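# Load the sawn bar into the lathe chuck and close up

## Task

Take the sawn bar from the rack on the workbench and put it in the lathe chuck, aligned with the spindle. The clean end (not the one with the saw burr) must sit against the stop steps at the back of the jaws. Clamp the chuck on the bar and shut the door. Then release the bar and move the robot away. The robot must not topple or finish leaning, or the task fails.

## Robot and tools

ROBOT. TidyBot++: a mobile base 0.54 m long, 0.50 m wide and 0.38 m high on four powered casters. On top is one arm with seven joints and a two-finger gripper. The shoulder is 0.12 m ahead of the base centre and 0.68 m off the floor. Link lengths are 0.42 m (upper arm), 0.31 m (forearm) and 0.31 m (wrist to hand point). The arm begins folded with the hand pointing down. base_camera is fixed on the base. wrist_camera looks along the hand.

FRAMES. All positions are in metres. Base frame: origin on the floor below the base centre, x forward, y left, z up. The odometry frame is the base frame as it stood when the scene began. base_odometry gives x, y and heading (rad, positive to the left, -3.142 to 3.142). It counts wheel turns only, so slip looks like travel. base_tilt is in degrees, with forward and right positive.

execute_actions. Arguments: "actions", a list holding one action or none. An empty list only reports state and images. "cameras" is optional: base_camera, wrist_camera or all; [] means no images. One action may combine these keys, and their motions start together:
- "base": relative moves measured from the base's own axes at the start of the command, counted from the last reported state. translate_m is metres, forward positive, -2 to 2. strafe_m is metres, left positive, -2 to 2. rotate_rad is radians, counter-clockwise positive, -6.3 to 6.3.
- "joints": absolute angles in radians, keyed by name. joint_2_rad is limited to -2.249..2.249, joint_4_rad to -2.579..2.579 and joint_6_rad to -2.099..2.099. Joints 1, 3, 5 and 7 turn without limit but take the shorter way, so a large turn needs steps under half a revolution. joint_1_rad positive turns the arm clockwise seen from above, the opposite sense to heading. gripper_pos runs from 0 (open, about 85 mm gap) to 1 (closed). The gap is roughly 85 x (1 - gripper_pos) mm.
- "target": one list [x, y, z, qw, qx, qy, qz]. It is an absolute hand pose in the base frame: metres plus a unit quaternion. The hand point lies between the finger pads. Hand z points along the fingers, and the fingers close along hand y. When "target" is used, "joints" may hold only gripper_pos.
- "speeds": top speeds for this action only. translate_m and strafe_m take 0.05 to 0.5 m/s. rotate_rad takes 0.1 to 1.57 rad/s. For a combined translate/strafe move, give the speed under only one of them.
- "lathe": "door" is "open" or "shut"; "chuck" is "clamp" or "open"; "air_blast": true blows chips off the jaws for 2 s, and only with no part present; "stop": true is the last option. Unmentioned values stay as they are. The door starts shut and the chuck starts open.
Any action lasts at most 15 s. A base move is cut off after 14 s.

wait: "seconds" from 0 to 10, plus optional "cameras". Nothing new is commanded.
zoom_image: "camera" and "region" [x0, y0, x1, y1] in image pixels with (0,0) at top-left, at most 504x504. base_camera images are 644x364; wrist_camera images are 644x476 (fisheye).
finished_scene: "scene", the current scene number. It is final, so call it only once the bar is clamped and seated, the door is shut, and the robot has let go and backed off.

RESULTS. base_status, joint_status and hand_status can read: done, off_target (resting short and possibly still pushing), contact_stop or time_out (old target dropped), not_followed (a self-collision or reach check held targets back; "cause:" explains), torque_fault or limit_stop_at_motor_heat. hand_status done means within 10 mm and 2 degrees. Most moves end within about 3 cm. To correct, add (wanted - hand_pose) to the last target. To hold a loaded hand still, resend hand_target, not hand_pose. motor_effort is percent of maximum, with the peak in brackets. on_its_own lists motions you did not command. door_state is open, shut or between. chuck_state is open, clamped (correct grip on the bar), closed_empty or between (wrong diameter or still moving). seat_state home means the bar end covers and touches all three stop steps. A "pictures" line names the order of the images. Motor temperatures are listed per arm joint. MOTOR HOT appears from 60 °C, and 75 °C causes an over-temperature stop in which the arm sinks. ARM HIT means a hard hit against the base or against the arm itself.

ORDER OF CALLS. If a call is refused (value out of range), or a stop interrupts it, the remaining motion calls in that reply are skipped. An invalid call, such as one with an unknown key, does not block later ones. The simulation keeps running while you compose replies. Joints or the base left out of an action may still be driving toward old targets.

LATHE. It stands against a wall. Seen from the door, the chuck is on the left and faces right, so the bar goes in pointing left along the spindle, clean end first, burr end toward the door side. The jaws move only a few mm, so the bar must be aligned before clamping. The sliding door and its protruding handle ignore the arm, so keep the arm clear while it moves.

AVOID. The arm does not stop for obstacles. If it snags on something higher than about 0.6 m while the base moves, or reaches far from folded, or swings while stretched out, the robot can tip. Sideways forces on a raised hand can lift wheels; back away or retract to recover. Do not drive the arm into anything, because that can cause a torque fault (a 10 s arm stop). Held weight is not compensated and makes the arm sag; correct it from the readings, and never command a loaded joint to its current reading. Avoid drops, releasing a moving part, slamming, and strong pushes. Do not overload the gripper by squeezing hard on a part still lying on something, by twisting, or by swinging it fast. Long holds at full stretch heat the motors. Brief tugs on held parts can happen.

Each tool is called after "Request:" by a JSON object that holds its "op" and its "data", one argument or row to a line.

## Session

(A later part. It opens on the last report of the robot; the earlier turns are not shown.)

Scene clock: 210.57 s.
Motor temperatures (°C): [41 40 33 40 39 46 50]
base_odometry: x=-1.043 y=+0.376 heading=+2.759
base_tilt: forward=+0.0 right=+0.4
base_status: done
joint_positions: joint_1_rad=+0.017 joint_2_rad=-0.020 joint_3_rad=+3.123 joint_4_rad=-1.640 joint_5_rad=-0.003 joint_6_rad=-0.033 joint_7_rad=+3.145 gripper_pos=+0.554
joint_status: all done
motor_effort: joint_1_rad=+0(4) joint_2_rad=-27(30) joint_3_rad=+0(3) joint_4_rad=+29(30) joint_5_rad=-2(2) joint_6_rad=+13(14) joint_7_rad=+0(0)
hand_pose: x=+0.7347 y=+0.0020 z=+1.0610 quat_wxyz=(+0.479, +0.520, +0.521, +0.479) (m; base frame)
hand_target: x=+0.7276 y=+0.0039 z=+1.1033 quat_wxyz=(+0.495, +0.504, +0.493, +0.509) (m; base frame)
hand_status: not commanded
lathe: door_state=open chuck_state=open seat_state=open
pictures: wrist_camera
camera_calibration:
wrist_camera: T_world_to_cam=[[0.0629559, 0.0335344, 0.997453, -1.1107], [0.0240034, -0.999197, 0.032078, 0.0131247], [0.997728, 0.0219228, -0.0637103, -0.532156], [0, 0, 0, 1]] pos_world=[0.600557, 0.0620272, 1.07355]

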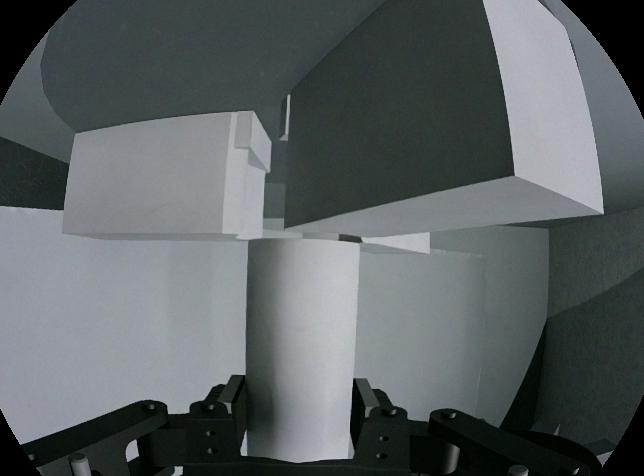

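Request:
{"op": "execute_actions", "data": {
  "actions": [
    {"base":{"strafe_m":0.004},"speeds":{"strafe_m":0.05}}
  ],
  "cameras": ["wrist_camera"]
}}

Request:
{"op": "zoom_image", "data": {
  "camera": "wrist_camera",
  "region": [200, 190, 400, 270]
}}

Scene clock: 212.73 s.
Motor temperatures (°C): [41 40 33 40 39 46 50]
base_odometry: x=-1.045 y=+0.372 heading=+2.759
base_tilt: forward=+0.0 right=+0.4
base_status: done
joint_positions: joint_1_rad=+0.021 joint_2_rad=-0.020 joint_3_rad=+3.126 joint_4_rad=-1.640 joint_5_rad=-0.003 joint_6_rad=-0.033 joint_7_rad=+3.145 gripper_pos=+0.554
joint_status: not commanded
motor_effort: joint_1_rad=-1(5) joint_2_rad=-27(28) joint_3_rad=+0(4) joint_4_rad=+29(30) joint_5_rad=-2(2) joint_6_rad=+13(13) joint_7_rad=+0(0)
hand_pose: x=+0.7348 y=-0.0014 z=+1.0610 quat_wxyz=(+0.480, +0.521, +0.519, +0.478) (m; base frame)
hand_target: x=+0.7276 y=+0.0039 z=+1.1033 quat_wxyz=(+0.495, +0.504, +0.493, +0.509) (m; base frame)
hand_status: not commanded
lathe: door_state=open chuck_state=open seat_state=open
pictures: wrist_camera
camera_calibration:
wrist_camera: T_world_to_cam=[[0.0631383, 0.0331448, 0.997454, -1.11073], [0.0185123, -0.999315, 0.0320349, 0.0138064], [0.997833, 0.0164426, -0.0637087, -0.532196], [0, 0, 0, 1]] pos_world=[0.600916, 0.0593626, 1.07355]

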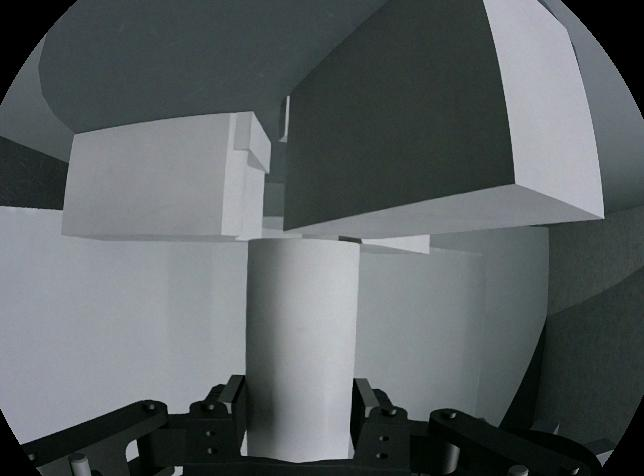

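Scaled by 2.520.

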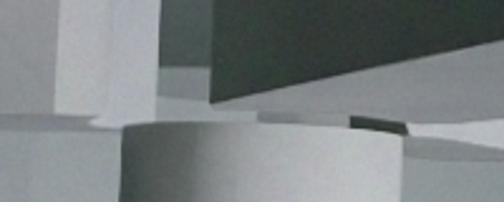

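Request:
{"op": "execute_actions", "data": {
  "actions": [
    {"joints":{"joint_1_rad":6.292,"joint_3_rad":3.113}}
  ],
  "cameras": ["wrist_camera"]
}}

Request:
{"op": "zoom_image", "data": {
  "camera": "wrist_camera",
  "region": [320, 205, 440, 265]
}}

Request:
{"op": "zoom_image", "data": {
  "camera": "wrist_camera",
  "region": [210, 205, 330, 265]
}}

Scene clock: 215.63 s.
Motor temperatures (°C): [41 40 33 40 39 46 50]
base_odometry: x=-1.045 y=+0.372 heading=+2.759
base_tilt: forward=+0.0 right=+0.5
base_status: not commanded
joint_positions: joint_1_rad=+0.021 joint_2_rad=-0.020 joint_3_rad=+3.125 joint_4_rad=-1.640 joint_5_rad=-0.003 joint_6_rad=-0.033 joint_7_rad=+3.145 gripper_pos=+0.554
joint_status: all done
motor_effort: joint_1_rad=-2(2) joint_2_rad=-26(27) joint_3_rad=-1(2) joint_4_rad=+29(29) joint_5_rad=-2(2) joint_6_rad=+13(13) joint_7_rad=+0(1)
hand_pose: x=+0.7348 y=-0.0012 z=+1.0610 quat_wxyz=(+0.480, +0.521, +0.519, +0.478) (m; base frame)
hand_target: x=+0.7273 y=+0.0137 z=+1.1033 quat_wxyz=(+0.491, +0.500, +0.497, +0.513) (m; base frame)
hand_status: not commanded
lathe: door_state=open chuck_state=open seat_state=open
pictures: wrist_camera
camera_calibration:
wrist_camera: T_world_to_cam=[[0.0631325, 0.0331583, 0.997454, -1.11073], [0.0186885, -0.999312, 0.0320372, 0.013784], [0.99783, 0.0166184, -0.0637087, -0.532194], [0, 0, 0, 1]] pos_world=[0.600905, 0.0594485, 1.07355]

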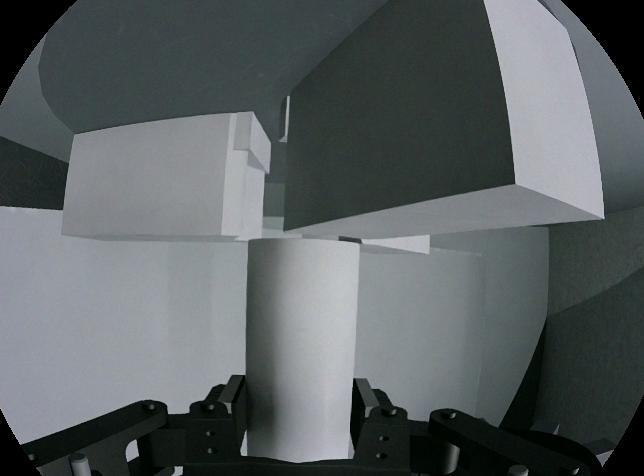

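Scaled by 4.200.

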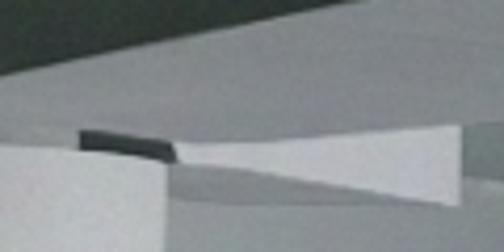

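Scaled by 4.200.

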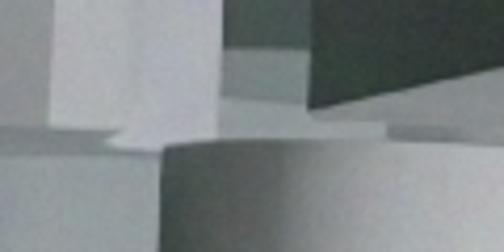

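Request:
{"op": "execute_actions", "data": {
  "actions": [
    {"joints":{"joint_1_rad":6.284,"joint_3_rad":3.105}}
  ],
  "cameras": []
}}

Scene clock: 224.80 s.
Motor temperatures (°C): [41 40 33 40 39 46 50]
base_odometry: x=-1.045 y=+0.372 heading=+2.759
base_tilt: forward=+0.0 right=+0.5
base_status: not commanded
joint_positions: joint_1_rad=+0.021 joint_2_rad=-0.020 joint_3_rad=+3.125 joint_4_rad=-1.640 joint_5_rad=-0.003 joint_6_rad=-0.033 joint_7_rad=+3.145 gripper_pos=+0.554
joint_status: all done
motor_effort: joint_1_rad=-3(4) joint_2_rad=-27(27) joint_3_rad=-2(3) joint_4_rad=+29(30) joint_5_rad=-2(2) joint_6_rad=+13(14) joint_7_rad=+0(1)
hand_pose: x=+0.7348 y=-0.0010 z=+1.0610 quat_wxyz=(+0.480, +0.521, +0.519, +0.478) (m; base frame)
hand_target: x=+0.7270 y=+0.0236 z=+1.1033 quat_wxyz=(+0.487, +0.495, +0.501, +0.516) (m; base frame)
hand_status: not commanded
lathe: door_state=open chuck_state=open seat_state=open
pictures: none
No camera images: "cameras" was empty.

Request:
{"op": "execute_actions", "data": {
  "actions": [
    {"base":{"translate_m":-0.003},"speeds":{"translate_m":0.05}}
  ],
  "cameras": ["wrist_camera"]
}}

Request:
{"op": "zoom_image", "data": {
  "camera": "wrist_camera",
  "region": [200, 190, 400, 270]
}}

Scene clock: 226.77 s.
Motor temperatures (°C): [41 40 33 40 39 46 50]
base_odometry: x=-1.042 y=+0.371 heading=+2.759
base_tilt: forward=+0.0 right=+0.4
base_status: done
joint_positions: joint_1_rad=+0.021 joint_2_rad=-0.019 joint_3_rad=+3.125 joint_4_rad=-1.640 joint_5_rad=-0.003 joint_6_rad=-0.033 joint_7_rad=+3.145 gripper_pos=+0.554
joint_status: not commanded
motor_effort: joint_1_rad=-3(8) joint_2_rad=-26(31) joint_3_rad=-3(7) joint_4_rad=+28(30) joint_5_rad=-2(2) joint_6_rad=+13(14) joint_7_rad=+0(0)
hand_pose: x=+0.7350 y=-0.0008 z=+1.0608 quat_wxyz=(+0.480, +0.521, +0.520, +0.478) (m; base frame)
hand_target: x=+0.7270 y=+0.0236 z=+1.1033 quat_wxyz=(+0.487, +0.495, +0.501, +0.516) (m; base frame)
hand_status: not commanded
lathe: door_state=open chuck_state=open seat_state=open
pictures: wrist_camera
camera_calibration:
wrist_camera: T_world_to_cam=[[0.0633953, 0.0332102, 0.997436, -1.11072], [0.0194903, -0.999297, 0.0320334, 0.0136893], [0.997798, 0.0174096, -0.0639979, -0.532135], [0, 0, 0, 1]] pos_world=[0.601111, 0.0598311, 1.07338]

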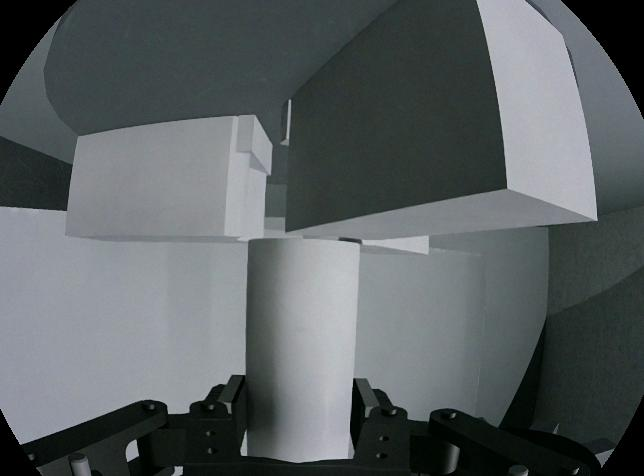

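Scaled by 2.520.

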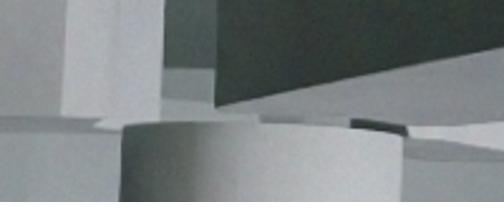

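Request:
{"op": "execute_actions", "data": {
  "actions": [
    {"base":{"strafe_m":0.003},"speeds":{"strafe_m":0.05}}
  ],
  "cameras": ["wrist_camera"]
}}

Request:
{"op": "zoom_image", "data": {
  "camera": "wrist_camera",
  "region": [200, 190, 400, 270]
}}

Scene clock: 230.67 s.
Motor temperatures (°C): [41 40 33 40 39 46 50]
base_odometry: x=-1.043 y=+0.368 heading=+2.759
base_tilt: forward=+0.0 right=+0.5
base_status: done
joint_positions: joint_1_rad=+0.022 joint_2_rad=-0.019 joint_3_rad=+3.126 joint_4_rad=-1.640 joint_5_rad=-0.003 joint_6_rad=-0.033 joint_7_rad=+3.145 gripper_pos=+0.554
joint_status: not commanded
motor_effort: joint_1_rad=-5(8) joint_2_rad=-26(28) joint_3_rad=-4(8) joint_4_rad=+29(30) joint_5_rad=-2(2) joint_6_rad=+14(14) joint_7_rad=+0(0)
hand_pose: x=+0.7350 y=-0.0028 z=+1.0608 quat_wxyz=(+0.480, +0.522, +0.519, +0.477) (m; base frame)
hand_target: x=+0.7270 y=+0.0236 z=+1.1033 quat_wxyz=(+0.487, +0.495, +0.501, +0.516) (m; base frame)
hand_status: not commanded
lathe: door_state=open chuck_state=open seat_state=open
pictures: wrist_camera
camera_calibration:
wrist_camera: T_world_to_cam=[[0.0635016, 0.0329779, 0.997437, -1.11073], [0.01626, -0.999355, 0.0320061, 0.0140916], [0.997849, 0.0141859, -0.0639969, -0.532159], [0, 0, 0, 1]] pos_world=[0.601318, 0.0582613, 1.07338]

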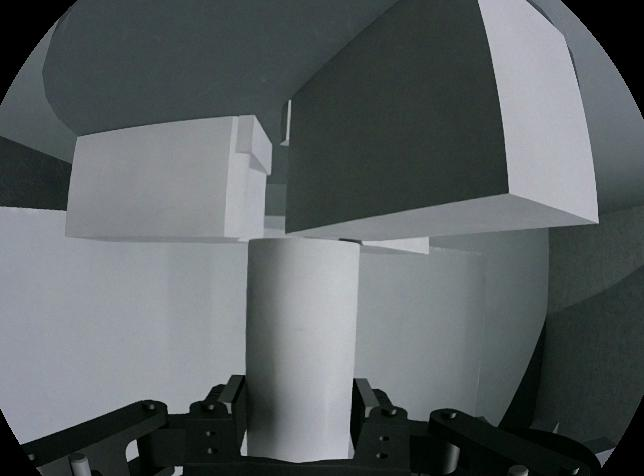

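Scaled by 2.520.

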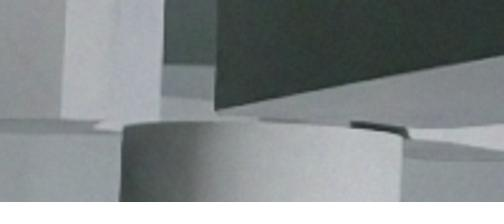

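Request:
{"op": "zoom_image", "data": {
  "camera": "wrist_camera",
  "region": [220, 225, 380, 345]
}}

Request:
{"op": "zoom_image", "data": {
  "camera": "wrist_camera",
  "region": [210, 215, 290, 260]
}}

Request:
{"op": "zoom_image", "data": {
  "camera": "wrist_camera",
  "region": [290, 215, 370, 260]
}}

Scaled by 3.150.

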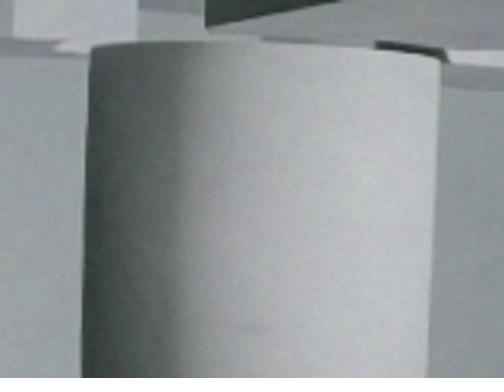

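Scaled by 6.300.

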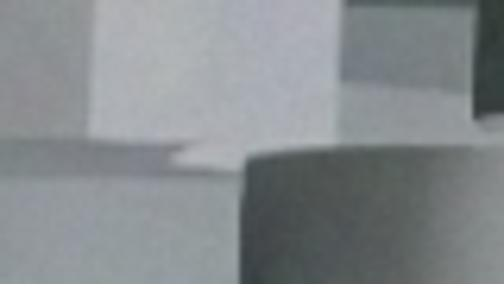

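Scaled by 6.300.

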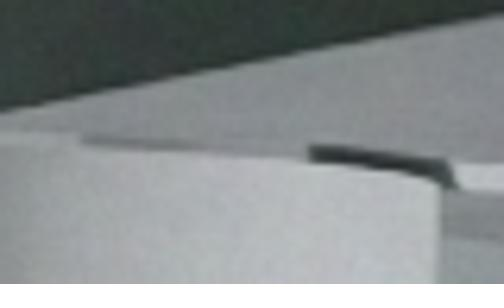

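Request:
{"op": "execute_actions", "data": {
  "actions": [
    {"base":{"strafe_m":-0.006},"speeds":{"strafe_m":0.05},"joints":{"joint_1_rad":6.304,"joint_3_rad":3.128,"joint_7_rad":3.135}}
  ],
  "cameras": []
}}

Scene clock: 251.40 s.
Motor temperatures (°C): [41 40 33 40 39 46 50]
base_odometry: x=-1.041 y=+0.374 heading=+2.759
base_tilt: forward=+0.0 right=+0.5
base_status: done
joint_positions: joint_1_rad=+0.021 joint_2_rad=-0.019 joint_3_rad=+3.127 joint_4_rad=-1.640 joint_5_rad=-0.003 joint_6_rad=-0.033 joint_7_rad=+3.145 gripper_pos=+0.554
joint_status: all done
motor_effort: joint_1_rad=+0(4) joint_2_rad=-26(28) joint_3_rad=+1(3) joint_4_rad=+29(30) joint_5_rad=-2(2) joint_6_rad=+13(13) joint_7_rad=+0(1)
hand_pose: x=+0.7350 y=-0.0027 z=+1.0608 quat_wxyz=(+0.480, +0.522, +0.519, +0.477) (m; base frame)
hand_target: x=+0.7277 y=-0.0029 z=+1.1034 quat_wxyz=(+0.492, +0.511, +0.485, +0.511) (m; base frame)
hand_status: not commanded
lathe: door_state=open chuck_state=open seat_state=open
pictures: none
No camera images: "cameras" was empty.

Request:
{"op": "execute_actions", "data": {
  "actions": [
    {"joints":{"joint_1_rad":6.276,"joint_3_rad":3.104,"joint_7_rad":3.120}}
  ],
  "cameras": []
}}

Scene clock: 252.73 s.
Motor temperatures (°C): [41 40 33 40 39 46 50]
base_odometry: x=-1.041 y=+0.374 heading=+2.759
base_tilt: forward=+0.0 right=+0.5
base_status: not commanded
joint_positions: joint_1_rad=+0.015 joint_2_rad=-0.019 joint_3_rad=+3.125 joint_4_rad=-1.640 joint_5_rad=-0.003 joint_6_rad=-0.033 joint_7_rad=+3.145 gripper_pos=+0.554
joint_status: all done
motor_effort: joint_1_rad=-4(6) joint_2_rad=-26(27) joint_3_rad=-3(6) joint_4_rad=+29(30) joint_5_rad=-2(2) joint_6_rad=+13(14) joint_7_rad=+0(1)
hand_pose: x=+0.7350 y=+0.0026 z=+1.0608 quat_wxyz=(+0.478, +0.520, +0.521, +0.479) (m; base frame)
hand_target: x=+0.7267 y=+0.0291 z=+1.1033 quat_wxyz=(+0.475, +0.502, +0.495, +0.527) (m; base frame)
hand_status: not commanded
lathe: door_state=open chuck_state=open seat_state=open
pictures: none
No camera images: "cameras" was empty.

Request:
{"op": "execute_actions", "data": {
  "actions": [
    {"joints":{"joint_1_rad":6.294,"joint_3_rad":3.094,"joint_7_rad":3.105}}
  ],
  "cameras": []
}}

Scene clock: 253.83 s.
Motor temperatures (°C): [41 40 33 40 39 46 50]
base_odometry: x=-1.041 y=+0.374 heading=+2.759
base_tilt: forward=+0.1 right=+0.5
base_status: not commanded
joint_positions: joint_1_rad=+0.020 joint_2_rad=-0.019 joint_3_rad=+3.120 joint_4_rad=-1.640 joint_5_rad=-0.003 joint_6_rad=-0.033 joint_7_rad=+3.144 gripper_pos=+0.554
joint_status: all done
motor_effort: joint_1_rad=-4(4) joint_2_rad=-26(27) joint_3_rad=-4(4) joint_4_rad=+29(29) joint_5_rad=-2(2) joint_6_rad=+13(13) joint_7_rad=+0(1)
hand_pose: x=+0.7349 y=+0.0028 z=+1.0608 quat_wxyz=(+0.478, +0.520, +0.521, +0.479) (m; base frame)
hand_target: x=+0.7268 y=+0.0244 z=+1.1033 quat_wxyz=(+0.474, +0.507, +0.489, +0.528) (m; base frame)
hand_status: not commanded
lathe: door_state=open chuck_state=open seat_state=open
pictures: none
No camera images: "cameras" was empty.

Request:
{"op": "execute_actions", "data": {
  "actions": [
    {"joints":{"joint_1_rad":6.290,"joint_3_rad":3.104,"joint_7_rad":3.090}}
  ],
  "cameras": []
}}

Scene clock: 255.47 s.
Motor temperatures (°C): [41 40 33 40 39 46 50]
base_odometry: x=-1.041 y=+0.374 heading=+2.759
base_tilt: forward=+0.0 right=+0.5
base_status: not commanded
joint_positions: joint_1_rad=+0.020 joint_2_rad=-0.019 joint_3_rad=+3.120 joint_4_rad=-1.640 joint_5_rad=-0.003 joint_6_rad=-0.033 joint_7_rad=+3.136 gripper_pos=+0.554
joint_status: all done
motor_effort: joint_1_rad=-3(4) joint_2_rad=-26(27) joint_3_rad=-3(4) joint_4_rad=+28(29) joint_5_rad=-2(2) joint_6_rad=+13(13) joint_7_rad=+0(0)
hand_pose: x=+0.7349 y=+0.0027 z=+1.0608 quat_wxyz=(+0.476, +0.522, +0.519, +0.481) (m; base frame)
hand_target: x=+0.7271 y=+0.0206 z=+1.1033 quat_wxyz=(+0.471, +0.512, +0.484, +0.531) (m; base frame)
hand_status: not commanded
lathe: door_state=open chuck_state=open seat_state=open
pictures: none
No camera images: "cameras" was empty.

Request:
{"op": "execute_actions", "data": {
  "actions": [
    {"joints":{"joint_1_rad":6.290,"joint_3_rad":3.110,"joint_7_rad":3.082}}
  ],
  "cameras": ["wrist_camera"]
}}

Request:
{"op": "zoom_image", "data": {
  "camera": "wrist_camera",
  "region": [180, 90, 320, 250]
}}

Scene clock: 256.90 s.
Motor temperatures (°C): [41 40 33 40 39 46 50]
base_odometry: x=-1.041 y=+0.374 heading=+2.759
base_tilt: forward=+0.0 right=+0.5
base_status: not commanded
joint_positions: joint_1_rad=+0.020 joint_2_rad=-0.019 joint_3_rad=+3.120 joint_4_rad=-1.640 joint_5_rad=-0.003 joint_6_rad=-0.033 joint_7_rad=+3.133 gripper_pos=+0.554
joint_status: all done
motor_effort: joint_1_rad=-3(3) joint_2_rad=-26(26) joint_3_rad=-3(3) joint_4_rad=+28(29) joint_5_rad=-2(2) joint_6_rad=+13(13) joint_7_rad=+0(0)
hand_pose: x=+0.7349 y=+0.0027 z=+1.0608 quat_wxyz=(+0.476, +0.523, +0.518, +0.482) (m; base frame)
hand_target: x=+0.7272 y=+0.0168 z=+1.1033 quat_wxyz=(+0.471, +0.516, +0.480, +0.531) (m; base frame)
hand_status: not commanded
lathe: door_state=open chuck_state=open seat_state=open
pictures: wrist_camera
camera_calibration:
wrist_camera: T_world_to_cam=[[0.0632618, 0.0221473, 0.997751, -1.11103], [0.0240231, -0.999498, 0.0206629, 0.0258384], [0.997708, 0.0226619, -0.0637621, -0.532332], [0, 0, 0, 1]] pos_world=[0.600777, 0.0624956, 1.07406]

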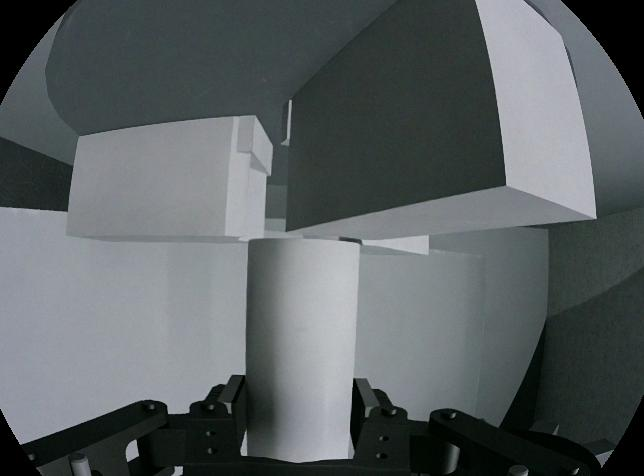

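Scaled by 3.150.

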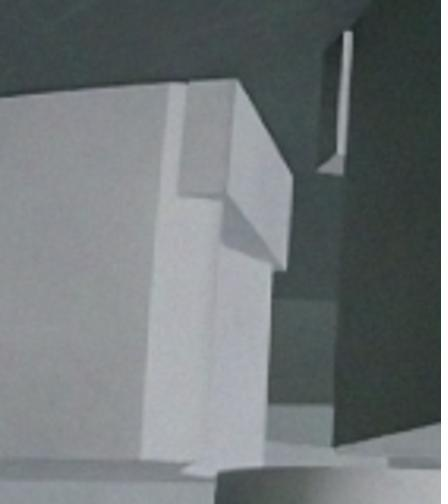

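Request:
{"op": "execute_actions", "data": {
  "actions": [
    {"base":{"strafe_m":0.006},"speeds":{"strafe_m":0.05},"joints":{"joint_7_rad":3.100}}
  ],
  "cameras": ["wrist_camera"]
}}

Request:
{"op": "zoom_image", "data": {
  "camera": "wrist_camera",
  "region": [200, 190, 400, 270]
}}

Scene clock: 268.87 s.
Motor temperatures (°C): [41 40 33 40 39 46 50]
base_odometry: x=-1.043 y=+0.368 heading=+2.759
base_tilt: forward=+0.1 right=+0.4
base_status: done
joint_positions: joint_1_rad=+0.023 joint_2_rad=-0.019 joint_3_rad=+3.125 joint_4_rad=-1.640 joint_5_rad=-0.003 joint_6_rad=-0.033 joint_7_rad=+3.133 gripper_pos=+0.554
joint_status: all done
motor_effort: joint_1_rad=-3(7) joint_2_rad=-27(27) joint_3_rad=-2(6) joint_4_rad=+29(30) joint_5_rad=-2(2) joint_6_rad=+13(14) joint_7_rad=+0(0)
hand_pose: x=+0.7350 y=-0.0025 z=+1.0608 quat_wxyz=(+0.478, +0.525, +0.516, +0.480) (m; base frame)
hand_target: x=+0.7272 y=+0.0168 z=+1.1033 quat_wxyz=(+0.475, +0.512, +0.485, +0.527) (m; base frame)
hand_status: not commanded
lathe: door_state=open chuck_state=open seat_state=open
pictures: wrist_camera
camera_calibration:
wrist_camera: T_world_to_cam=[[0.0634407, 0.0215257, 0.997753, -1.11106], [0.0157399, -0.999665, 0.0205661, 0.0268876], [0.997861, 0.0143999, -0.0637583, -0.532413], [0, 0, 0, 1]] pos_world=[0.601338, 0.0584617, 1.07407]

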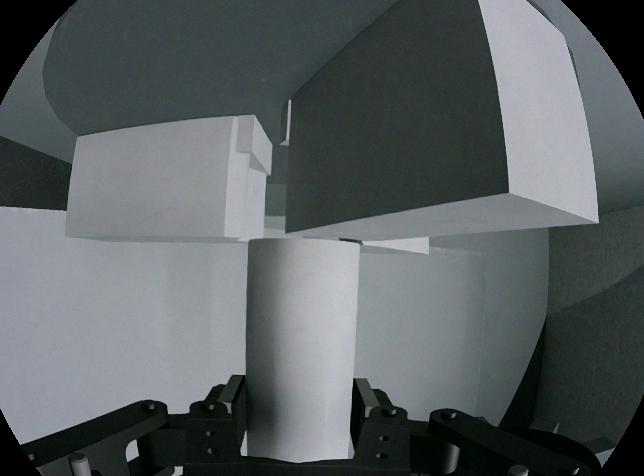

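Scaled by 2.520.

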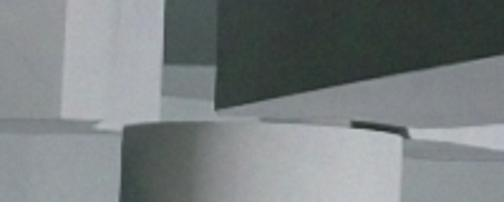

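Request:
{"op": "execute_actions", "data": {
  "actions": [
    {"base": {"strafe_m": -0.008}, "speeds": {"strafe_m": 0.1}, "joints": {"joint_1_rad": 6.276, "joint_2_rad": -0.020, "joint_3_rad": 3.110, "joint_4_rad": -1.614, "joint_5_rad": -0.038, "joint_6_rad": 0.010, "joint_7_rad": 3.100, "gripper_pos": 1.0}}
  ],
  "cameras": ["wrist_camera"]
}}

Scene clock: 274.97 s.
Motor temperatures (°C): [41 40 33 40 39 46 50]
base_odometry: x=-1.040 y=+0.376 heading=+2.759
base_tilt: forward=+0.0 right=+0.5
base_status: done
joint_positions: joint_1_rad=+0.011 joint_2_rad=-0.016 joint_3_rad=+3.124 joint_4_rad=-1.640 joint_5_rad=-0.003 joint_6_rad=-0.033 joint_7_rad=+3.133 gripper_pos=+0.554
joint_status: gripper_pos off_target (ended at +0.554, target +1.000); the others done
motor_effort: joint_1_rad=-3(5) joint_2_rad=-27(28) joint_3_rad=-2(4) joint_4_rad=+29(30) joint_5_rad=-2(3) joint_6_rad=+13(13) joint_7_rad=+0(2)
hand_pose: x=+0.7361 y=+0.0056 z=+1.0593 quat_wxyz=(+0.474, +0.522, +0.520, +0.482) (m; base frame)
hand_target: x=+0.7352 y=+0.0254 z=+1.0911 quat_wxyz=(+0.467, +0.513, +0.493, +0.525) (m; base frame)
hand_status: not commanded
lathe: door_state=open chuck_state=open seat_state=open
pictures: wrist_camera
camera_calibration:
wrist_camera: T_world_to_cam=[[0.0653718, 0.0223408, 0.997611, -1.11114], [0.0289446, -0.999371, 0.0204835, 0.0253692], [0.997441, 0.0275364, -0.0659773, -0.531091], [0, 0, 0, 1]] pos_world=[0.601635, 0.0648013, 1.07292]

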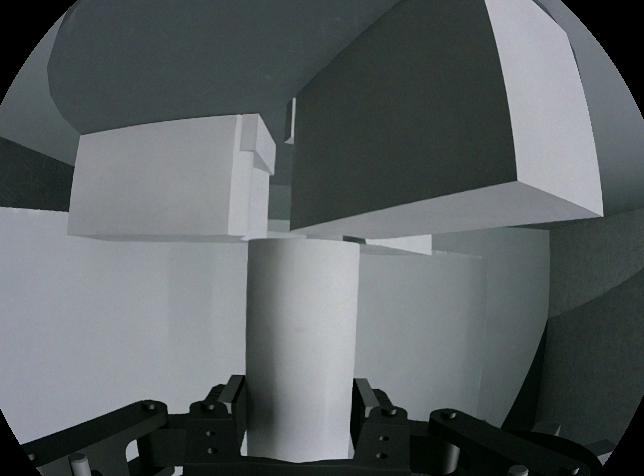

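Request:
{"op": "execute_actions", "data": {
  "actions": [
    {"base": {"strafe_m": 0.006}, "speeds": {"strafe_m": 0.05}, "joints": {"joint_1_rad": 6.29, "joint_2_rad": -0.036, "joint_3_rad": 3.110, "joint_4_rad": -1.614, "joint_5_rad": -0.038, "joint_6_rad": 0.010, "joint_7_rad": 3.100, "gripper_pos": 1.0}}
  ],
  "cameras": ["wrist_camera"]
}}

Request:
{"op": "execute_actions", "data": {
  "actions": [
    {"base": {"strafe_m": 0.003}, "speeds": {"strafe_m": 0.05}}
  ],
  "cameras": ["wrist_camera"]
}}

Scene clock: 277.47 s.
Motor temperatures (°C): [41 40 33 40 39 46 50]
base_odometry: x=-1.042 y=+0.370 heading=+2.759
base_tilt: forward=+0.0 right=+0.4
base_status: done
joint_positions: joint_1_rad=+0.020 joint_2_rad=-0.016 joint_3_rad=+3.124 joint_4_rad=-1.640 joint_5_rad=-0.003 joint_6_rad=-0.033 joint_7_rad=+3.133 gripper_pos=+0.554
joint_status: gripper_pos off_target (ended at +0.554, target +1.000); the others done
motor_effort: joint_1_rad=-2(7) joint_2_rad=-26(28) joint_3_rad=-3(6) joint_4_rad=+29(30) joint_5_rad=-2(3) joint_6_rad=+13(14) joint_7_rad=+0(1)
hand_pose: x=+0.7361 y=+0.0001 z=+1.0593 quat_wxyz=(+0.476, +0.524, +0.517, +0.480) (m; base frame)
hand_target: x=+0.7289 y=+0.0168 z=+1.1009 quat_wxyz=(+0.474, +0.513, +0.486, +0.526) (m; base frame)
hand_status: not commanded
lathe: door_state=open chuck_state=open seat_state=open
pictures: wrist_camera
camera_calibration:
wrist_camera: T_world_to_cam=[[0.0655688, 0.0217573, 0.997611, -1.11116], [0.0200152, -0.99959, 0.0204849, 0.0264309], [0.997647, 0.0186242, -0.0659774, -0.531115], [0, 0, 0, 1]] pos_world=[0.602194, 0.0604874, 1.07292]

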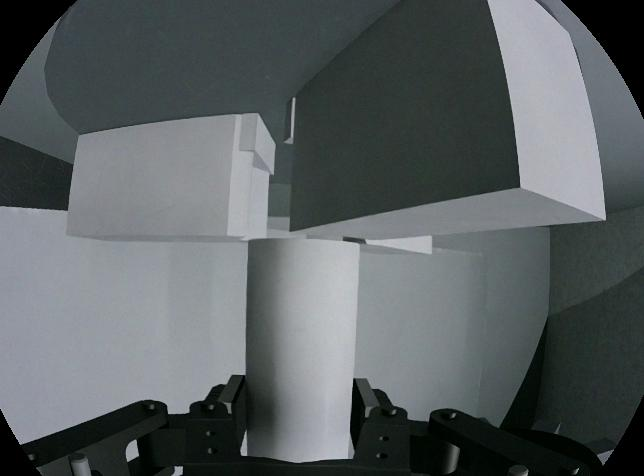

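Scene clock: 278.07 s.
Motor temperatures (°C): [41 40 33 40 39 46 50]
base_odometry: x=-1.043 y=+0.367 heading=+2.758
base_tilt: forward=+0.0 right=+0.5
base_status: done
joint_positions: joint_1_rad=+0.022 joint_2_rad=-0.016 joint_3_rad=+3.126 joint_4_rad=-1.640 joint_5_rad=-0.003 joint_6_rad=-0.033 joint_7_rad=+3.133 gripper_pos=+0.554
joint_status: not commanded
motor_effort: joint_1_rad=-4(8) joint_2_rad=-26(29) joint_3_rad=-4(8) joint_4_rad=+30(30) joint_5_rad=-2(3) joint_6_rad=+14(14) joint_7_rad=-1(1)
hand_pose: x=+0.7361 y=-0.0023 z=+1.0593 quat_wxyz=(+0.477, +0.525, +0.516, +0.479) (m; base frame)
hand_target: x=+0.7289 y=+0.0168 z=+1.1009 quat_wxyz=(+0.474, +0.513, +0.486, +0.526) (m; base frame)
hand_status: not commanded
lathe: door_state=open chuck_state=open seat_state=open
pictures: wrist_camera
camera_calibration:
wrist_camera: T_world_to_cam=[[0.0656515, 0.0214796, 0.997611, -1.11117], [0.016167, -0.99966, 0.0204598, 0.0269052], [0.997712, 0.0147851, -0.0659764, -0.531141], [0, 0, 0, 1]] pos_world=[0.602441, 0.0586166, 1.07293]

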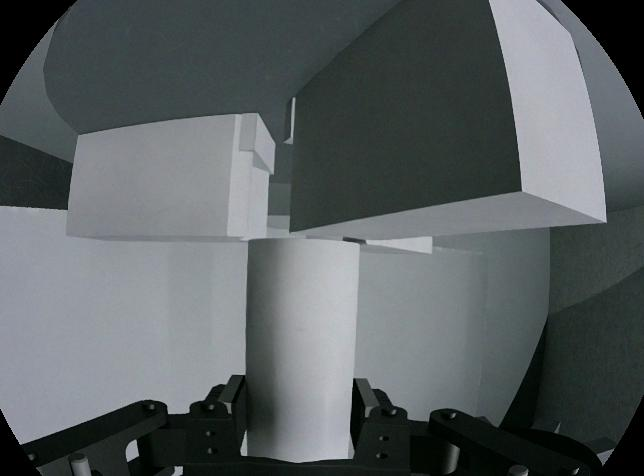

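Request:
{"op": "zoom_image", "data": {
  "camera": "wrist_camera",
  "region": [210, 200, 390, 290]
}}

Request:
{"op": "zoom_image", "data": {
  "camera": "wrist_camera",
  "region": [220, 90, 330, 260]
}}

Scaled by 2.800.

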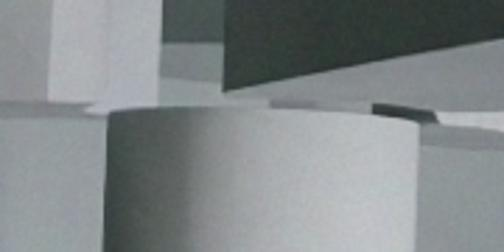

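Scaled by 2.965.

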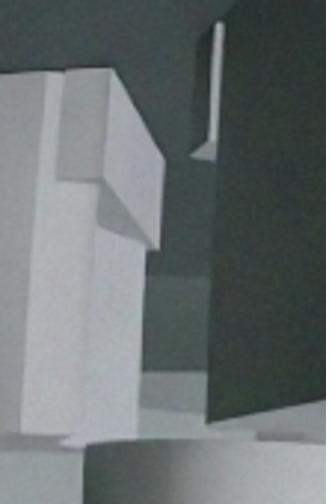

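Request:
{"op": "execute_actions", "data": {
  "actions": [
    {"base": {"strafe_m": -0.02}, "speeds": {"strafe_m": 0.2}, "joints": {"joint_1_rad": 6.29, "joint_2_rad": -0.014, "joint_3_rad": 3.104, "joint_4_rad": -1.614, "joint_5_rad": -0.038, "joint_6_rad": 0.010, "joint_7_rad": 3.100, "gripper_pos": 1.0}}
  ],
  "cameras": ["wrist_camera"]
}}

Scene clock: 289.70 s.
Motor temperatures (°C): [41 40 33 40 39 46 50]
base_odometry: x=-1.036 y=+0.386 heading=+2.758
base_tilt: forward=+0.0 right=+0.4
base_status: done
joint_positions: joint_1_rad=+0.014 joint_2_rad=-0.006 joint_3_rad=+3.111 joint_4_rad=-1.640 joint_5_rad=-0.003 joint_6_rad=-0.033 joint_7_rad=+3.133 gripper_pos=+0.554
joint_status: gripper_pos off_target (ended at +0.554, target +1.000); the others done
motor_effort: joint_1_rad=+0(2) joint_2_rad=-27(29) joint_3_rad=+1(4) joint_4_rad=+29(30) joint_5_rad=-2(2) joint_6_rad=+13(14) joint_7_rad=+0(1)
hand_pose: x=+0.7396 y=+0.0119 z=+1.0531 quat_wxyz=(+0.469, +0.522, +0.525, +0.482) (m; base frame)
hand_target: x=+0.7378 y=+0.0205 z=+1.0874 quat_wxyz=(+0.467, +0.517, +0.492, +0.522) (m; base frame)
hand_status: not commanded
lathe: door_state=open chuck_state=open seat_state=open
pictures: wrist_camera
camera_calibration:
wrist_camera: T_world_to_cam=[[0.0751385, 0.0230744, 0.996906, -1.11181], [0.0391905, -0.999028, 0.0201697, 0.0243714], [0.996403, 0.0375537, -0.0759698, -0.523995], [0, 0, 0, 1]] pos_world=[0.604694, 0.0696799, 1.06807]

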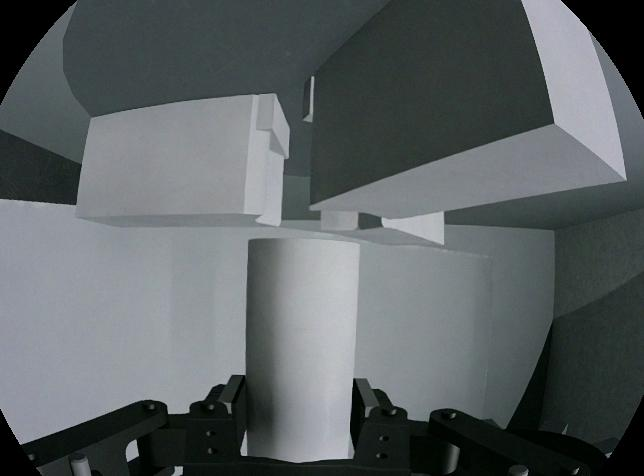

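Request:
{"op": "execute_actions", "data": {
  "actions": [
    {"joints": {"joint_1_rad": 6.298, "joint_2_rad": -0.052, "joint_3_rad": 3.152, "joint_4_rad": -1.614, "joint_5_rad": -0.038, "joint_6_rad": 0.010, "joint_7_rad": 3.100, "gripper_pos": 1.0}}
  ],
  "cameras": ["wrist_camera"]
}}

Scene clock: 291.73 s.
Motor temperatures (°C): [41 40 33 40 39 46 50]
base_odometry: x=-1.036 y=+0.386 heading=+2.758
base_tilt: forward=+0.1 right=+0.5
base_status: not commanded
joint_positions: joint_1_rad=+0.015 joint_2_rad=-0.012 joint_3_rad=+3.143 joint_4_rad=-1.640 joint_5_rad=-0.003 joint_6_rad=-0.033 joint_7_rad=+3.133 gripper_pos=+0.554
joint_status: joint_2_rad off_target (ended at -0.012, target -0.052); gripper_pos off_target (ended at +0.554, target +1.000); the others done
motor_effort: joint_1_rad=+0(2) joint_2_rad=-27(29) joint_3_rad=+0(2) joint_4_rad=+29(30) joint_5_rad=-2(3) joint_6_rad=+13(13) joint_7_rad=+0(1)
hand_pose: x=+0.7379 y=-0.0086 z=+1.0567 quat_wxyz=(+0.478, +0.529, +0.515, +0.476) (m; base frame)
hand_target: x=+0.7227 y=-0.0142 z=+1.1106 quat_wxyz=(+0.491, +0.521, +0.468, +0.518) (m; base frame)
hand_status: not commanded
lathe: door_state=open chuck_state=open seat_state=open
pictures: wrist_camera
camera_calibration:
wrist_camera: T_world_to_cam=[[0.0701363, 0.0204836, 0.997327, -1.11153], [0.00623687, -0.999779, 0.0200953, 0.0283294], [0.997518, 0.00481079, -0.0702486, -0.528404], [0, 0, 0, 1]] pos_world=[0.604875, 0.0536333, 1.07087]

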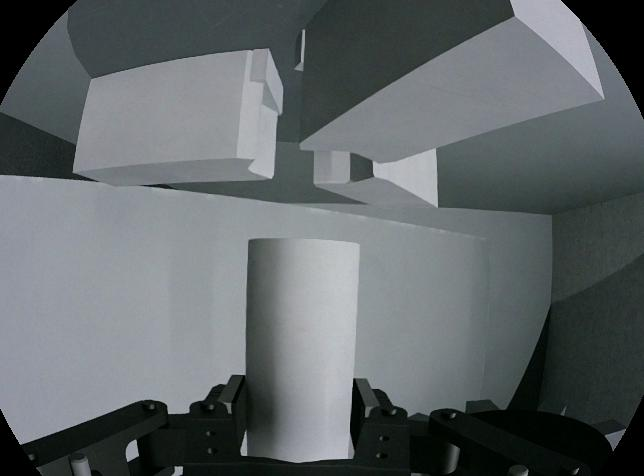

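Request:
{"op": "zoom_image", "data": {
  "camera": "wrist_camera",
  "region": [220, 120, 460, 260]
}}

Request:
{"op": "zoom_image", "data": {
  "camera": "wrist_camera",
  "region": [230, 125, 350, 195]
}}

Request:
{"op": "zoom_image", "data": {
  "camera": "wrist_camera",
  "region": [340, 140, 460, 210]
}}

Scaled by 2.100.

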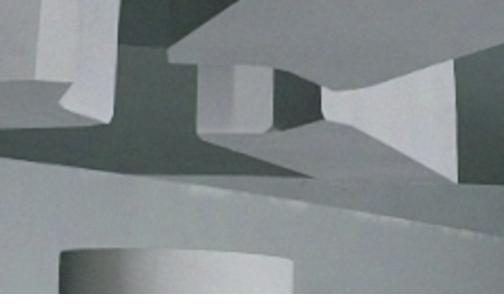

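Scaled by 4.200.

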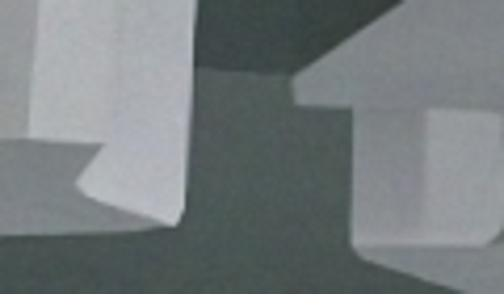

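Scaled by 4.200.

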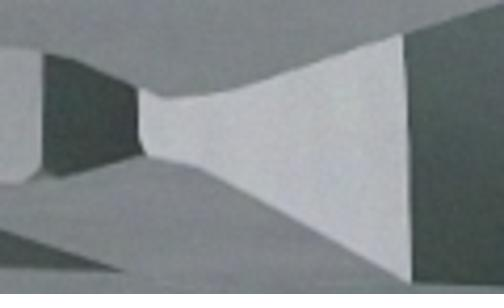

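Request:
{"op": "execute_actions", "data": {
  "actions": [
    {"joints": {"joint_1_rad": 6.298, "joint_2_rad": -0.060, "joint_3_rad": 3.113, "joint_4_rad": -1.614, "joint_5_rad": -0.038, "joint_6_rad": 0.010, "joint_7_rad": 3.100, "gripper_pos": 1.0}}
  ],
  "cameras": ["wrist_camera"]
}}

Request:
{"op": "zoom_image", "data": {
  "camera": "wrist_camera",
  "region": [220, 120, 460, 260]
}}

Request:
{"op": "execute_actions", "data": {
  "actions": [
    {"base": {"strafe_m": -0.03}, "speeds": {"strafe_m": 0.1}}
  ],
  "cameras": ["wrist_camera"]
}}

Request:
{"op": "zoom_image", "data": {
  "camera": "wrist_camera",
  "region": [220, 60, 460, 240]
}}

Scene clock: 323.13 s.
Motor temperatures (°C): [41 40 33 40 39 46 50]
base_odometry: x=-1.036 y=+0.386 heading=+2.758
base_tilt: forward=+0.0 right=+0.4
base_status: not commanded
joint_positions: joint_1_rad=+0.015 joint_2_rad=-0.012 joint_3_rad=+3.122 joint_4_rad=-1.640 joint_5_rad=-0.003 joint_6_rad=-0.033 joint_7_rad=+3.133 gripper_pos=+0.554
joint_status: joint_2_rad off_target (ended at -0.012, target -0.060); gripper_pos off_target (ended at +0.554, target +1.000); the others done
motor_effort: joint_1_rad=+0(2) joint_2_rad=-27(28) joint_3_rad=+1(2) joint_4_rad=+29(30) joint_5_rad=-2(2) joint_6_rad=+13(14) joint_7_rad=+0(1)
hand_pose: x=+0.7376 y=+0.0045 z=+1.0569 quat_wxyz=(+0.473, +0.524, +0.520, +0.481) (m; base frame)
hand_target: x=+0.7189 y=+0.0102 z=+1.1154 quat_wxyz=(+0.483, +0.509, +0.477, +0.529) (m; base frame)
hand_status: not commanded
lathe: door_state=open chuck_state=open seat_state=open
pictures: wrist_camera
camera_calibration:
wrist_camera: T_world_to_cam=[[0.0693985, 0.0222029, 0.997342, -1.11143], [0.0272344, -0.999422, 0.0203541, 0.025662], [0.997217, 0.0257495, -0.0699631, -0.528319], [0, 0, 0, 1]] pos_world=[0.603282, 0.0639281, 1.07099]

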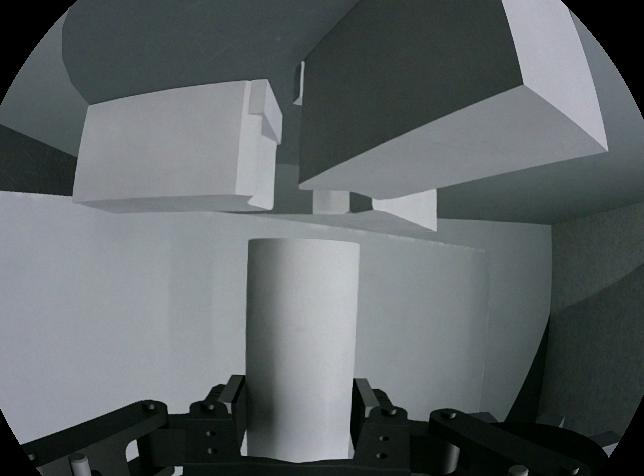

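Scaled by 2.100.

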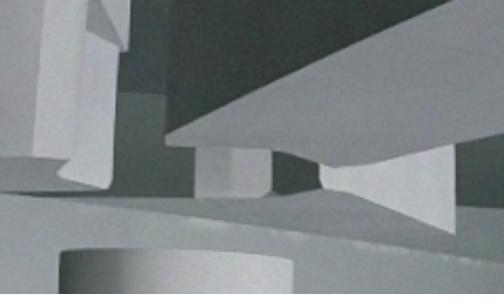

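Scene clock: 324.00 s.
Motor temperatures (°C): [41 41 33 40 39 46 50]
base_odometry: x=-1.025 y=+0.414 heading=+2.758
base_tilt: forward=+0.1 right=+0.4
base_status: done
joint_positions: joint_1_rad=+0.017 joint_2_rad=-0.012 joint_3_rad=+3.118 joint_4_rad=-1.640 joint_5_rad=-0.003 joint_6_rad=-0.033 joint_7_rad=+3.133 gripper_pos=+0.554
joint_status: not commanded
motor_effort: joint_1_rad=+0(2) joint_2_rad=-27(27) joint_3_rad=+0(3) joint_4_rad=+29(29) joint_5_rad=-2(2) joint_6_rad=+13(13) joint_7_rad=+0(0)
hand_pose: x=+0.7374 y=+0.0052 z=+1.0571 quat_wxyz=(+0.473, +0.523, +0.520, +0.481) (m; base frame)
hand_target: x=+0.7189 y=+0.0102 z=+1.1154 quat_wxyz=(+0.483, +0.509, +0.477, +0.529) (m; base frame)
hand_status: not commanded
lathe: door_state=open chuck_state=open seat_state=open
pictures: wrist_camera
camera_calibration:
wrist_camera: T_world_to_cam=[[0.069024, 0.0223246, 0.997365, -1.1114], [0.0282843, -0.999391, 0.0204125, 0.0254991], [0.997214, 0.0268008, -0.0696134, -0.528516], [0, 0, 0, 1]] pos_world=[0.603036, 0.0644598, 1.07116]

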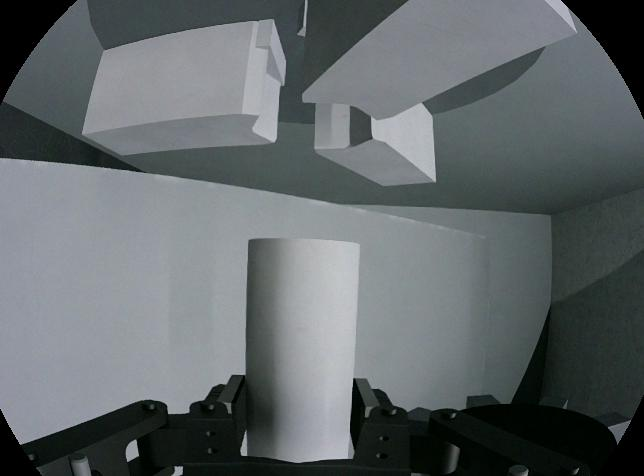

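Scaled by 2.100.

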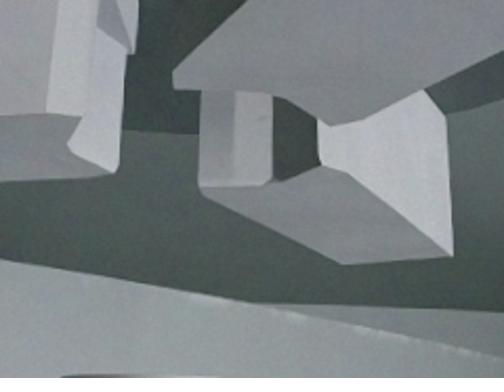

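Request:
{"op": "execute_actions", "data": {
  "actions": [
    {"base": {"strafe_m": 0.03}, "speeds": {"strafe_m": 0.1}, "joints": {"joint_1_rad": 6.298, "joint_2_rad": -0.067, "joint_3_rad": 3.113, "joint_4_rad": -1.614, "joint_5_rad": -0.038, "joint_6_rad": 0.010, "joint_7_rad": 3.100, "gripper_pos": 1.0}}
  ],
  "cameras": ["wrist_camera", "base_camera"]
}}

Scene clock: 341.47 s.
Motor temperatures (°C): [41 41 33 40 39 46 50]
base_odometry: x=-1.036 y=+0.386 heading=+2.758
base_tilt: forward=+0.1 right=+0.4
base_status: done
joint_positions: joint_1_rad=+0.015 joint_2_rad=-0.018 joint_3_rad=+3.114 joint_4_rad=-1.640 joint_5_rad=-0.003 joint_6_rad=-0.033 joint_7_rad=+3.133 gripper_pos=+0.554
joint_status: joint_2_rad off_target (ended at -0.018, target -0.067); gripper_pos off_target (ended at +0.554, target +1.000); the others done
motor_effort: joint_1_rad=+1(3) joint_2_rad=-26(29) joint_3_rad=+0(3) joint_4_rad=+29(30) joint_5_rad=-2(2) joint_6_rad=+13(14) joint_7_rad=+0(1)
hand_pose: x=+0.7352 y=+0.0099 z=+1.0605 quat_wxyz=(+0.473, +0.520, +0.521, +0.484) (m; base frame)
hand_target: x=+0.7158 y=+0.0103 z=+1.1196 quat_wxyz=(+0.485, +0.507, +0.475, +0.531) (m; base frame)
hand_status: not commanded
lathe: door_state=open chuck_state=open seat_state=open
pictures: base_camera, wrist_camera
camera_calibration:
wrist_camera: T_world_to_cam=[[0.063374, 0.0229821, 0.997725, -1.11097], [0.0356592, -0.999149, 0.0207498, 0.0243943], [0.997353, 0.0342631, -0.0641395, -0.532208], [0, 0, 0, 1]] pos_world=[0.600336, 0.0681409, 1.0738]

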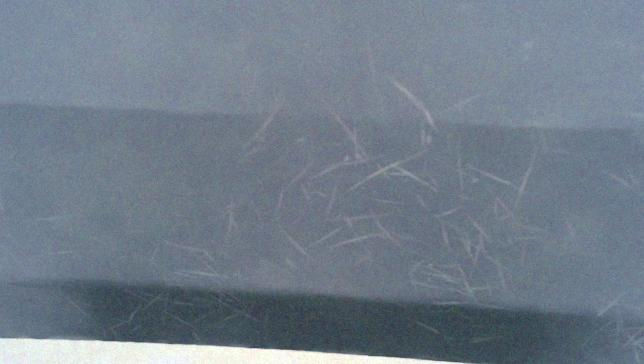

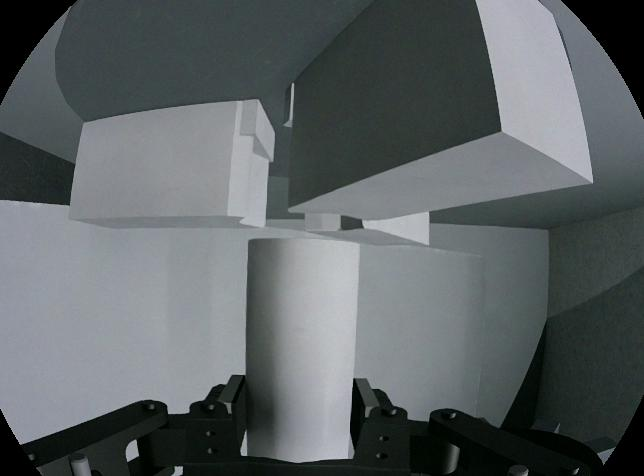

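Request:
{"op": "execute_actions", "data": {
  "actions": [
    {"base": {"strafe_m": 0.006}, "speeds": {"strafe_m": 0.1}}
  ],
  "cameras": ["wrist_camera"]
}}

Request:
{"op": "zoom_image", "data": {
  "camera": "wrist_camera",
  "region": [220, 180, 380, 270]
}}

Request:
{"op": "execute_actions", "data": {
  "actions": [
    {"base": {"strafe_m": 0.006}, "speeds": {"strafe_m": 0.1}}
  ],
  "cameras": ["wrist_camera"]
}}

Request:
{"op": "zoom_image", "data": {
  "camera": "wrist_camera",
  "region": [220, 180, 380, 270]
}}

Scene clock: 344.60 s.
Motor temperatures (°C): [41 41 33 40 39 46 50]
base_odometry: x=-1.038 y=+0.381 heading=+2.758
base_tilt: forward=+0.0 right=+0.4
base_status: done
joint_positions: joint_1_rad=+0.014 joint_2_rad=-0.019 joint_3_rad=+3.113 joint_4_rad=-1.640 joint_5_rad=-0.003 joint_6_rad=-0.033 joint_7_rad=+3.133 gripper_pos=+0.554
joint_status: not commanded
motor_effort: joint_1_rad=+0(3) joint_2_rad=-26(28) joint_3_rad=+1(3) joint_4_rad=+29(29) joint_5_rad=-2(2) joint_6_rad=+13(13) joint_7_rad=+0(0)
hand_pose: x=+0.7349 y=+0.0102 z=+1.0609 quat_wxyz=(+0.473, +0.520, +0.521, +0.485) (m; base frame)
hand_target: x=+0.7158 y=+0.0103 z=+1.1196 quat_wxyz=(+0.485, +0.507, +0.475, +0.531) (m; base frame)
hand_status: not commanded
lathe: door_state=open chuck_state=open seat_state=open
pictures: wrist_camera
camera_calibration:
wrist_camera: T_world_to_cam=[[0.0627169, 0.0230318, 0.997766, -1.11092], [0.0361743, -0.999129, 0.0207894, 0.0243062], [0.997376, 0.0347896, -0.0634954, -0.532645], [0, 0, 0, 1]] pos_world=[0.600042, 0.0684019, 1.07411]

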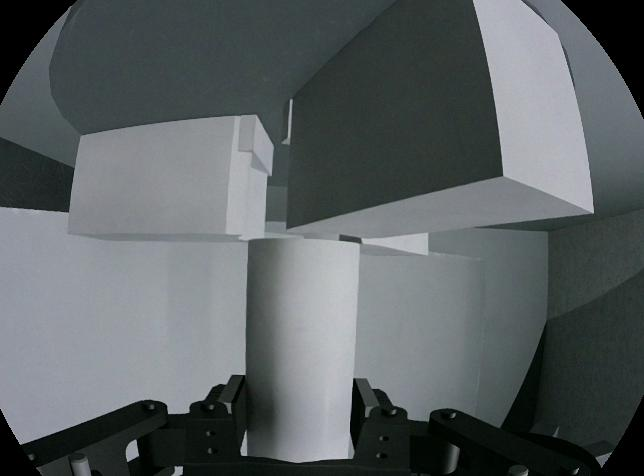

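Scaled by 3.150.

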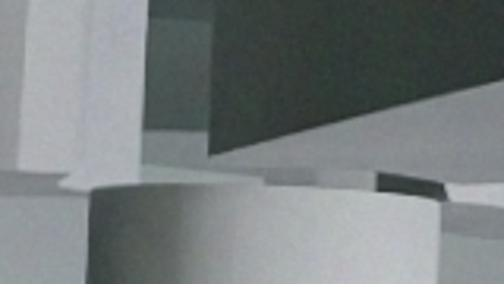

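Scene clock: 345.20 s.
Motor temperatures (°C): [41 41 33 40 39 46 50]
base_odometry: x=-1.040 y=+0.375 heading=+2.758
base_tilt: forward=+0.0 right=+0.5
base_status: done
joint_positions: joint_1_rad=+0.019 joint_2_rad=-0.019 joint_3_rad=+3.117 joint_4_rad=-1.640 joint_5_rad=-0.003 joint_6_rad=-0.033 joint_7_rad=+3.133 gripper_pos=+0.554
joint_status: not commanded
motor_effort: joint_1_rad=-1(6) joint_2_rad=-27(28) joint_3_rad=-1(5) joint_4_rad=+29(30) joint_5_rad=-2(2) joint_6_rad=+13(13) joint_7_rad=+0(0)
hand_pose: x=+0.7347 y=+0.0050 z=+1.0614 quat_wxyz=(+0.475, +0.522, +0.519, +0.483) (m; base frame)
hand_target: x=+0.7158 y=+0.0103 z=+1.1196 quat_wxyz=(+0.485, +0.507, +0.475, +0.531) (m; base frame)
hand_status: not commanded
lathe: door_state=open chuck_state=open seat_state=open
pictures: wrist_camera
camera_calibration:
wrist_camera: T_world_to_cam=[[0.0621157, 0.022441, 0.997817, -1.11088], [0.0277303, -0.9994, 0.0207504, 0.0253353], [0.997684, 0.0263808, -0.0627007, -0.533272], [0, 0, 0, 1]] pos_world=[0.600337, 0.0643176, 1.0745]

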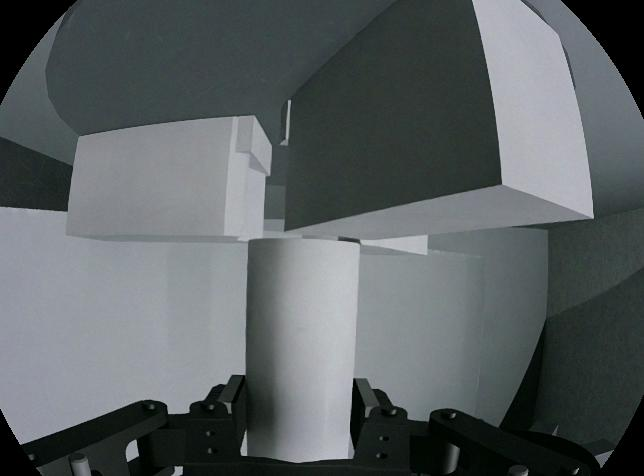

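Scaled by 3.150.

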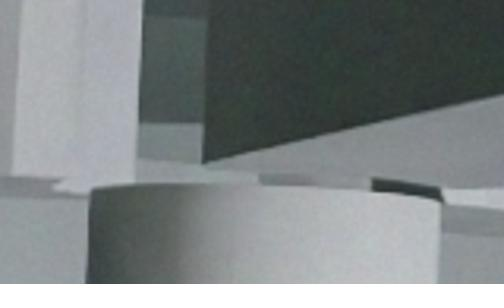

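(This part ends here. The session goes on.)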